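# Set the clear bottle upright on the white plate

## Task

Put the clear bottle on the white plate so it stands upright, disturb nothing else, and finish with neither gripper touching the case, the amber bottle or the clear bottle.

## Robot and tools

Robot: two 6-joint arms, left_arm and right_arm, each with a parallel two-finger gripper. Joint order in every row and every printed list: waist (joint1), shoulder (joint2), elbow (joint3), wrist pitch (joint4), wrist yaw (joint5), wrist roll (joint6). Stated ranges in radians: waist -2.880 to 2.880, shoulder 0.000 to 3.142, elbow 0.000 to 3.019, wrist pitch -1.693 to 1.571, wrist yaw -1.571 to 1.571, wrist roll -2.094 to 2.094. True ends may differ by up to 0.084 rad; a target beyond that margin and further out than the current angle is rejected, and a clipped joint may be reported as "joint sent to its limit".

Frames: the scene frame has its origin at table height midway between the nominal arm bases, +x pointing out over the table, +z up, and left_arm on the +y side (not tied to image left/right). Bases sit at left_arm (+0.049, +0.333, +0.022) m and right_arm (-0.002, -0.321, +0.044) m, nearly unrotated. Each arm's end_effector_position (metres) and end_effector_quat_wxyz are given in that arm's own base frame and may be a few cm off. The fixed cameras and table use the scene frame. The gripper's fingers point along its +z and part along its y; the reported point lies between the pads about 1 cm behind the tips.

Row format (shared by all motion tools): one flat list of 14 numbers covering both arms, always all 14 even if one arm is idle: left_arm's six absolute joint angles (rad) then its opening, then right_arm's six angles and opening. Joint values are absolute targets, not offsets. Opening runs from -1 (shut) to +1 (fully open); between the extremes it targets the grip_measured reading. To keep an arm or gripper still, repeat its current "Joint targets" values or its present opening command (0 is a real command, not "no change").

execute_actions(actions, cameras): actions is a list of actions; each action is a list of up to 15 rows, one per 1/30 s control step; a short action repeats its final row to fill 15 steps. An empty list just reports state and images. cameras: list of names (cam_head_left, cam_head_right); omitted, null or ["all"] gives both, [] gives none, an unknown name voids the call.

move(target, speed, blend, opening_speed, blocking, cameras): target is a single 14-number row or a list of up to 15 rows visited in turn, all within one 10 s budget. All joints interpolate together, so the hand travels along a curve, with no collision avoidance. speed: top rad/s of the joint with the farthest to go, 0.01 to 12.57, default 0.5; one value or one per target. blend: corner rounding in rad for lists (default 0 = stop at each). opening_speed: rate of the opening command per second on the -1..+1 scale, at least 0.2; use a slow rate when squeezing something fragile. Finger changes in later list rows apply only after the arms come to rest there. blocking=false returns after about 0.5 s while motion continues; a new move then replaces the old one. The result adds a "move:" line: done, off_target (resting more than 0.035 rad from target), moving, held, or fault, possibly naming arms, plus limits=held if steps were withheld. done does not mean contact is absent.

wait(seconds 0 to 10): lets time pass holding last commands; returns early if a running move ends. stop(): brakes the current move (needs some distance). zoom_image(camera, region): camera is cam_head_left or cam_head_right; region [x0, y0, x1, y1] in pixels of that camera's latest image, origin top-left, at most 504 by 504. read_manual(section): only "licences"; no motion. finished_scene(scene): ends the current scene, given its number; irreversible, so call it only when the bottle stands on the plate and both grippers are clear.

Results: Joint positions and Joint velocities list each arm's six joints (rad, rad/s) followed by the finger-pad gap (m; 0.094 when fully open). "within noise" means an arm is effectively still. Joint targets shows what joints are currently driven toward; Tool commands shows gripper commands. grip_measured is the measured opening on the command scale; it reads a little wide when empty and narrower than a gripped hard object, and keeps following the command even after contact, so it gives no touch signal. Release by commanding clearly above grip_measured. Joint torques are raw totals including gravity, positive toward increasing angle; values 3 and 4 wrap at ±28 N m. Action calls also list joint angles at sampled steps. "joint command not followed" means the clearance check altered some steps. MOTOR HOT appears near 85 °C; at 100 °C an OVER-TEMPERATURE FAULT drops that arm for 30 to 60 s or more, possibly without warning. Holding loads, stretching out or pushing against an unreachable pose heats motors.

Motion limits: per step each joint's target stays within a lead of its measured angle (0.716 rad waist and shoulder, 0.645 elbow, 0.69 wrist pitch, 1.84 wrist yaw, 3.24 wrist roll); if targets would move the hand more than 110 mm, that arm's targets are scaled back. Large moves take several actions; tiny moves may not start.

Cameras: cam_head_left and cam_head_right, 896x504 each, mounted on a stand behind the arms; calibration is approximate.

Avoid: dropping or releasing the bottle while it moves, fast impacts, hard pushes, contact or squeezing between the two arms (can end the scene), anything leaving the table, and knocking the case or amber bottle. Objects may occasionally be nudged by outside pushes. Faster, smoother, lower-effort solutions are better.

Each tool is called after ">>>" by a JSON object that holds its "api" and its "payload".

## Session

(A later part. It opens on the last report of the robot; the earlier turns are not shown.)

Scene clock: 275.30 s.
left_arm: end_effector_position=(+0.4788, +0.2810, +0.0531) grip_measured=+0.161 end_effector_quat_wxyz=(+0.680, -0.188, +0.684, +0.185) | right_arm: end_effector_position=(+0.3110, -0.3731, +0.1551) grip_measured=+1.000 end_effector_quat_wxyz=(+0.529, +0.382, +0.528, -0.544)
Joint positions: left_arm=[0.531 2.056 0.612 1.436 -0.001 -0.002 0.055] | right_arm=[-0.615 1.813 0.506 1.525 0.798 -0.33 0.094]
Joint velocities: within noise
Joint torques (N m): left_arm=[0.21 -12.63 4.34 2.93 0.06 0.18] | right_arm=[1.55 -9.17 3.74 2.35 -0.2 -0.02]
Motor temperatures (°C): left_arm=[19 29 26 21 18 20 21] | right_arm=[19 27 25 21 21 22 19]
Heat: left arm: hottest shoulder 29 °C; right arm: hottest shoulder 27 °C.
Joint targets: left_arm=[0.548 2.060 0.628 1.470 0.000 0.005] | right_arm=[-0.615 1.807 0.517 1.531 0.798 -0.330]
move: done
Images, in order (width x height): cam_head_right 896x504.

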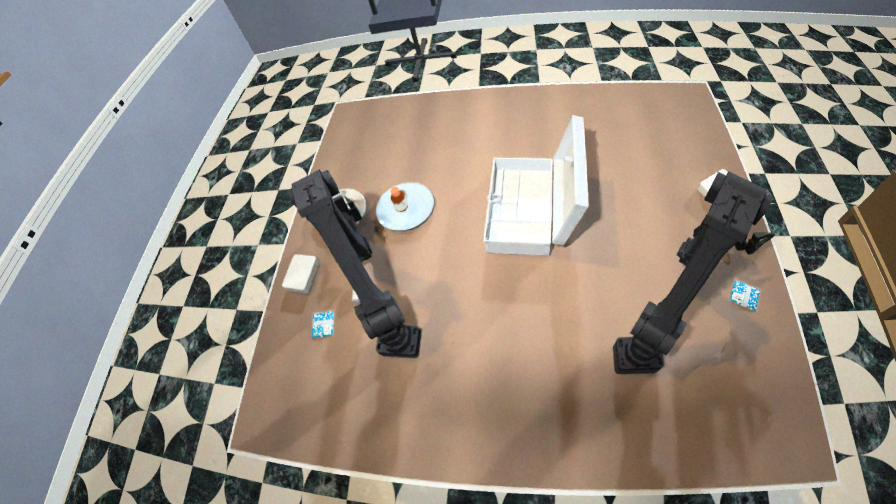

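>>> {"api": "move", "payload": {"target": [0.548,2.068,0.630,1.475,0.0,0.005,-0.5,-0.615,1.807,0.517,1.531,0.798,-0.33,1], "speed": 0.04, "cameras": []}}

Scene clock: 283.83 s.
left_arm: end_effector_position=(+0.4785, +0.2809, +0.0530) grip_measured=+0.161 end_effector_quat_wxyz=(+0.682, -0.187, +0.683, +0.185) | right_arm: end_effector_position=(+0.3110, -0.3731, +0.1551) grip_measured=+1.000 end_effector_quat_wxyz=(+0.529, +0.382, +0.528, -0.544)
Joint positions: left_arm=[0.531 2.06 0.612 1.445 -0.001 -0.002 0.055] | right_arm=[-0.615 1.813 0.506 1.525 0.798 -0.33 0.094]
Joint velocities: within noise
Joint torques (N m): left_arm=[0.21 -12.1 4.38 2.71 0.06 0.17] | right_arm=[1.73 -8.64 3.84 2.28 -0.19 -0.08]
Motor temperatures (°C): left_arm=[19 29 26 21 18 20 21] | right_arm=[19 27 25 21 21 22 19]
Heat: left arm: hottest shoulder 29 °C; right arm: hottest shoulder 27 °C.
Joint targets: left_arm=[0.548 2.068 0.630 1.475 0.000 0.005] | right_arm=[-0.615 1.807 0.517 1.531 0.798 -0.330]
move: done
No camera images: "cameras" was empty.

>>> {"api": "move", "payload": {"target": [0.535,2.060,0.622,1.468,0.0,0.005,1.0,-0.615,1.807,0.517,1.531,0.798,-0.33,1], "opening_speed": 0.4}}

>>> {"api": "zoom_image", "payload": {"camera": "cam_head_right", "region": [310, 160, 390, 240]}}

>>> {"api": "move", "payload": {"target": [[0.532,1.96,0.612,1.33,0.0,0.0,1.0,-0.615,1.807,0.517,1.531,0.798,-0.33,1],[0.532,1.64,0.605,1.01,0.0,0.0,1.0,-0.615,1.807,0.517,1.531,0.798,-0.33,1]], "speed": [0.1,0.2], "blend": [0.05,0]}}

>>> {"api": "zoom_image", "payload": {"camera": "cam_head_right", "region": [300, 140, 400, 240]}}

>>> {"api": "zoom_image", "payload": {"camera": "cam_head_left", "region": [250, 130, 370, 250]}}

Scene clock: 310.47 s.
left_arm: end_effector_position=(+0.4785, +0.2809, +0.0540) grip_measured=+0.996 end_effector_quat_wxyz=(+0.683, -0.187, +0.681, +0.186) | right_arm: end_effector_position=(+0.3110, -0.3731, +0.1551) grip_measured=+1.000 end_effector_quat_wxyz=(+0.529, +0.382, +0.528, -0.544)
Joint positions: left_arm=[0.531 2.06 0.612 1.45 -0.001 -0.002 0.094] | right_arm=[-0.615 1.813 0.506 1.525 0.798 -0.33 0.094]
Joint velocities: within noise
Joint torques (N m): left_arm=[-1.38 -13.04 3.73 2.25 0.05 0.2] | right_arm=[1.73 -9.52 3.74 2.14 -0.22 -0.06]
Motor temperatures (°C): left_arm=[19 29 25 21 18 20 21] | right_arm=[19 27 25 21 21 22 19]
Heat: left arm: hottest shoulder 29 °C; right arm: hottest shoulder 27 °C.
Joint targets: left_arm=[0.535 2.060 0.622 1.468 0.000 0.005] | right_arm=[-0.615 1.807 0.517 1.531 0.798 -0.330]
move: done

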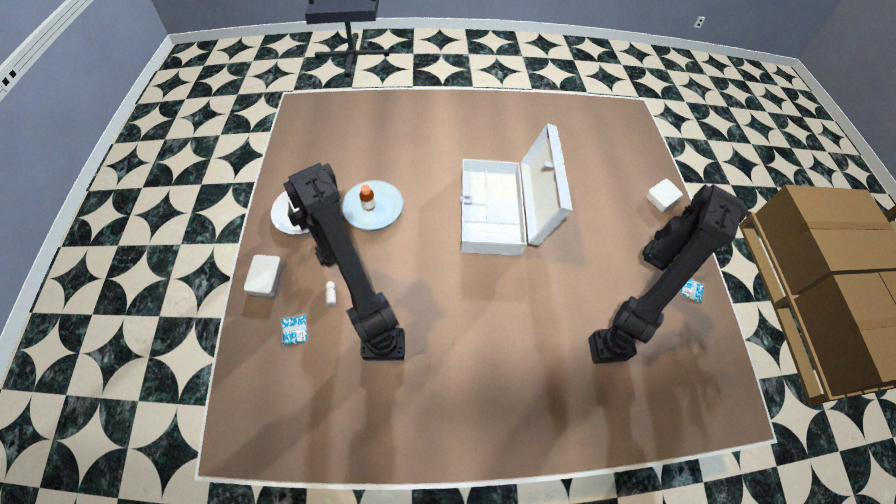

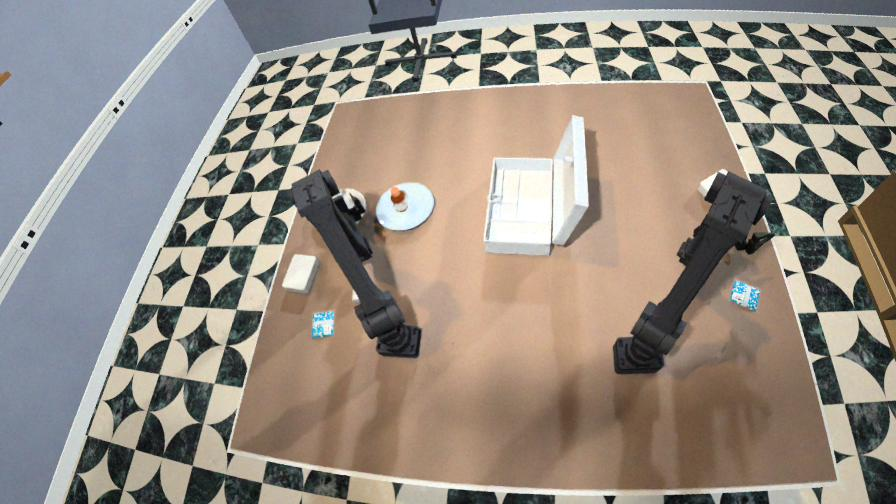

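Scaled by 6.300.

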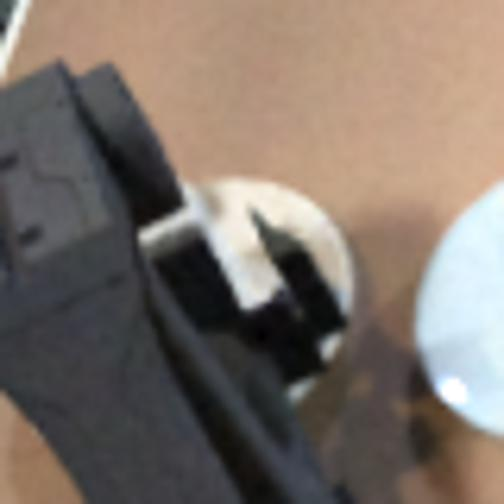

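Scene clock: 314.03 s.
left_arm: end_effector_position=(+0.4848, +0.2846, +0.1630) grip_measured=+0.997 end_effector_quat_wxyz=(+0.672, -0.190, +0.693, +0.182) | right_arm: end_effector_position=(+0.3110, -0.3731, +0.1551) grip_measured=+1.000 end_effector_quat_wxyz=(+0.529, +0.382, +0.528, -0.544)
Joint positions: left_arm=[0.531 1.66 0.612 1.016 -0.001 -0.002 0.094] | right_arm=[-0.615 1.813 0.506 1.525 0.798 -0.33 0.094]
Joint velocities: within noise
Joint torques (N m): left_arm=[-1.32 -12.4 5.46 1.4 0.07 0.11] | right_arm=[1.14 -8.7 3.84 2.13 -0.25 -0.07]
Motor temperatures (°C): left_arm=[19 29 25 21 18 20 21] | right_arm=[19 27 25 21 21 22 19]
Heat: left arm: hottest shoulder 29 °C; right arm: hottest shoulder 27 °C.
Joint targets: left_arm=[0.532 1.640 0.605 1.010 0.000 0.000] | right_arm=[-0.615 1.807 0.517 1.531 0.798 -0.330]
move: done

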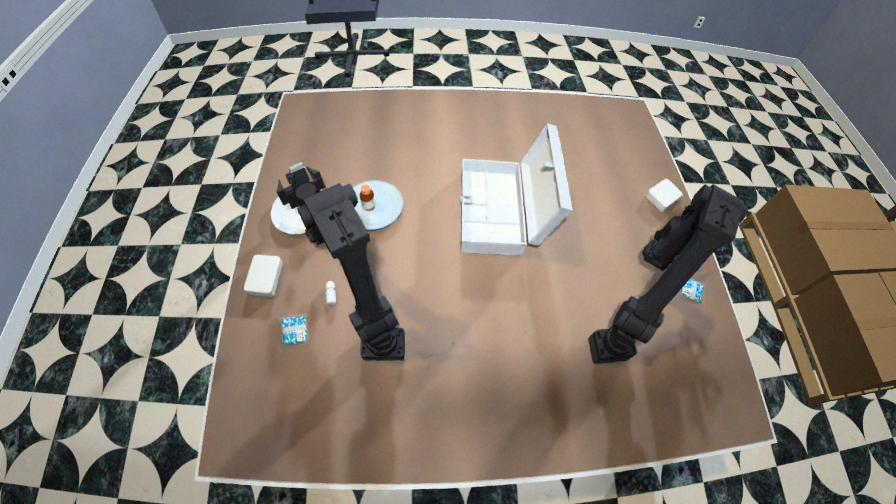

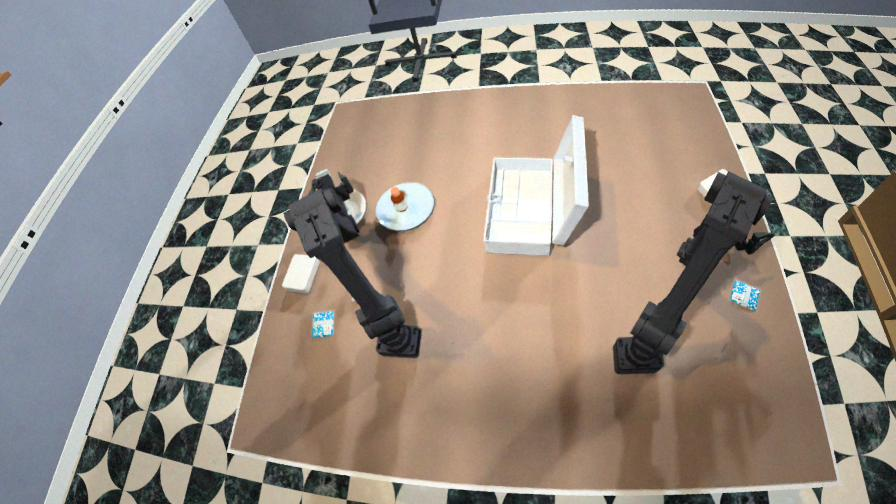

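Scaled by 5.040.

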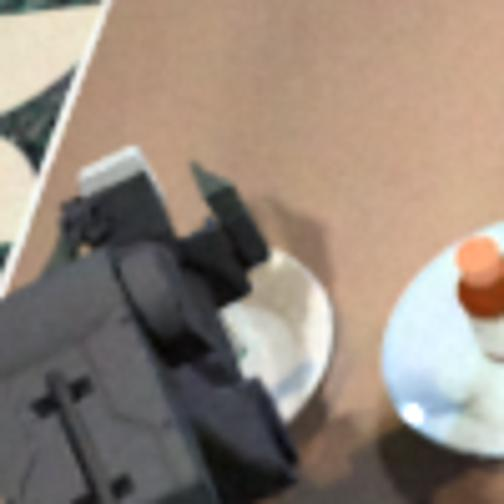

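Scaled by 4.200.

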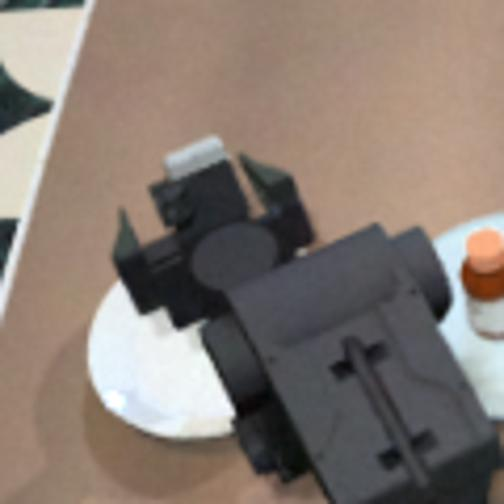

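>>> {"api": "move", "payload": {"target": [[0.532,1.40,0.60,0.8,0.0,0.0,1.0,-0.615,1.807,0.517,1.531,0.798,-0.33,1],[1.2,1.3,0.8,0.8,0.0,0.0,1.0,-0.615,1.807,0.517,1.531,0.798,-0.33,1]], "speed": [0.25,0.6]}}

>>> {"api": "zoom_image", "payload": {"camera": "cam_head_right", "region": [290, 140, 450, 260]}}

Scene clock: 326.73 s.
left_arm: end_effector_position=(+0.2053, +0.5152, +0.3620) grip_measured=+0.997 end_effector_quat_wxyz=(+0.648, -0.350, +0.514, +0.439) | right_arm: end_effector_position=(+0.3110, -0.3731, +0.1551) grip_measured=+1.000 end_effector_quat_wxyz=(+0.529, +0.382, +0.528, -0.544)
Joint positions: left_arm=[1.192 1.317 0.741 0.804 -0.002 -0.002 0.094] | right_arm=[-0.615 1.813 0.506 1.525 0.798 -0.33 0.094]
Joint velocities: within noise
Joint torques (N m): left_arm=[-1.38 -9.76 13.61 1.35 0.06 0.09] | right_arm=[1.2 -9.23 3.75 2.11 -0.21 -0.03]
Motor temperatures (°C): left_arm=[19 29 25 21 18 20 21] | right_arm=[19 27 25 21 21 22 19]
Heat: left arm: hottest shoulder 29 °C; right arm: hottest shoulder 27 °C.
Joint targets: left_arm=[1.200 1.300 0.800 0.800 0.000 0.000] | right_arm=[-0.615 1.807 0.517 1.531 0.798 -0.330]
move: off_target (left_arm); left_arm: the elbow is farthest, 0.059 rad from its target

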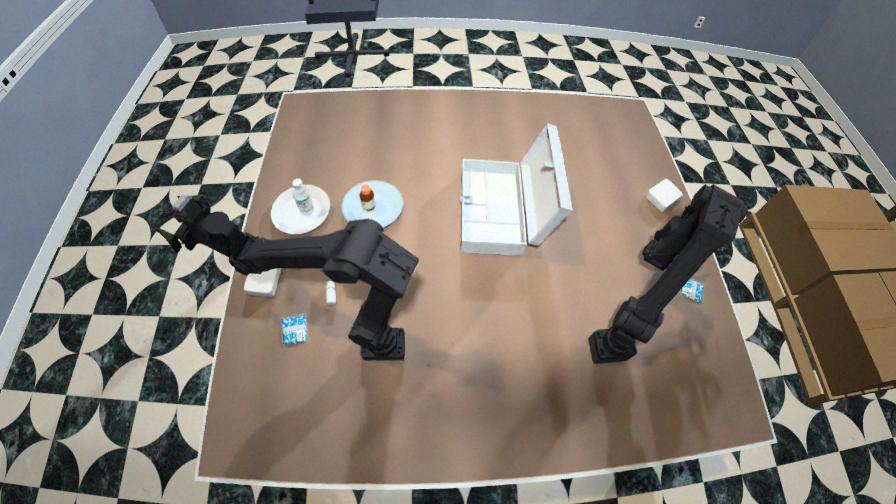

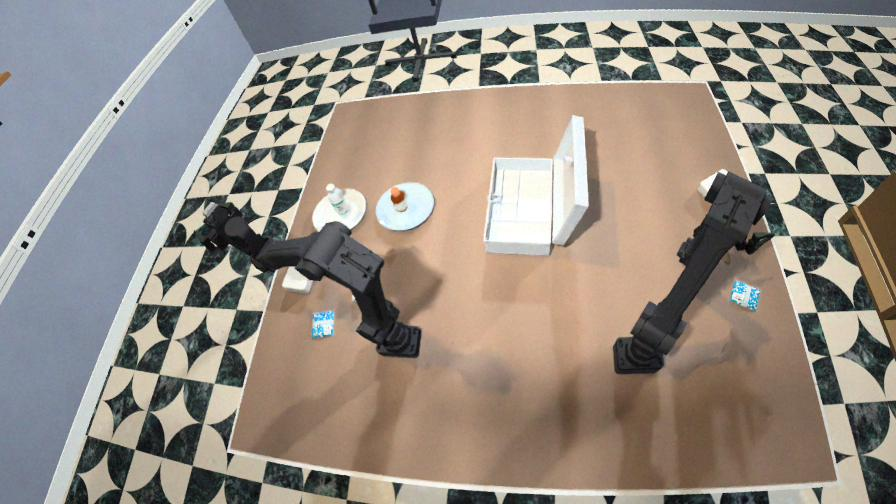

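Scaled by 3.150.

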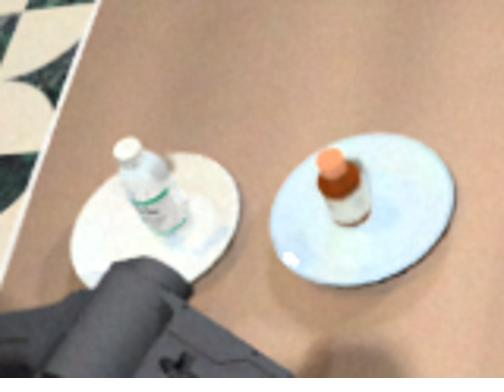

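>>> {"api": "finished_scene", "payload": {"scene": 2}}

The scene is finished: the task was done.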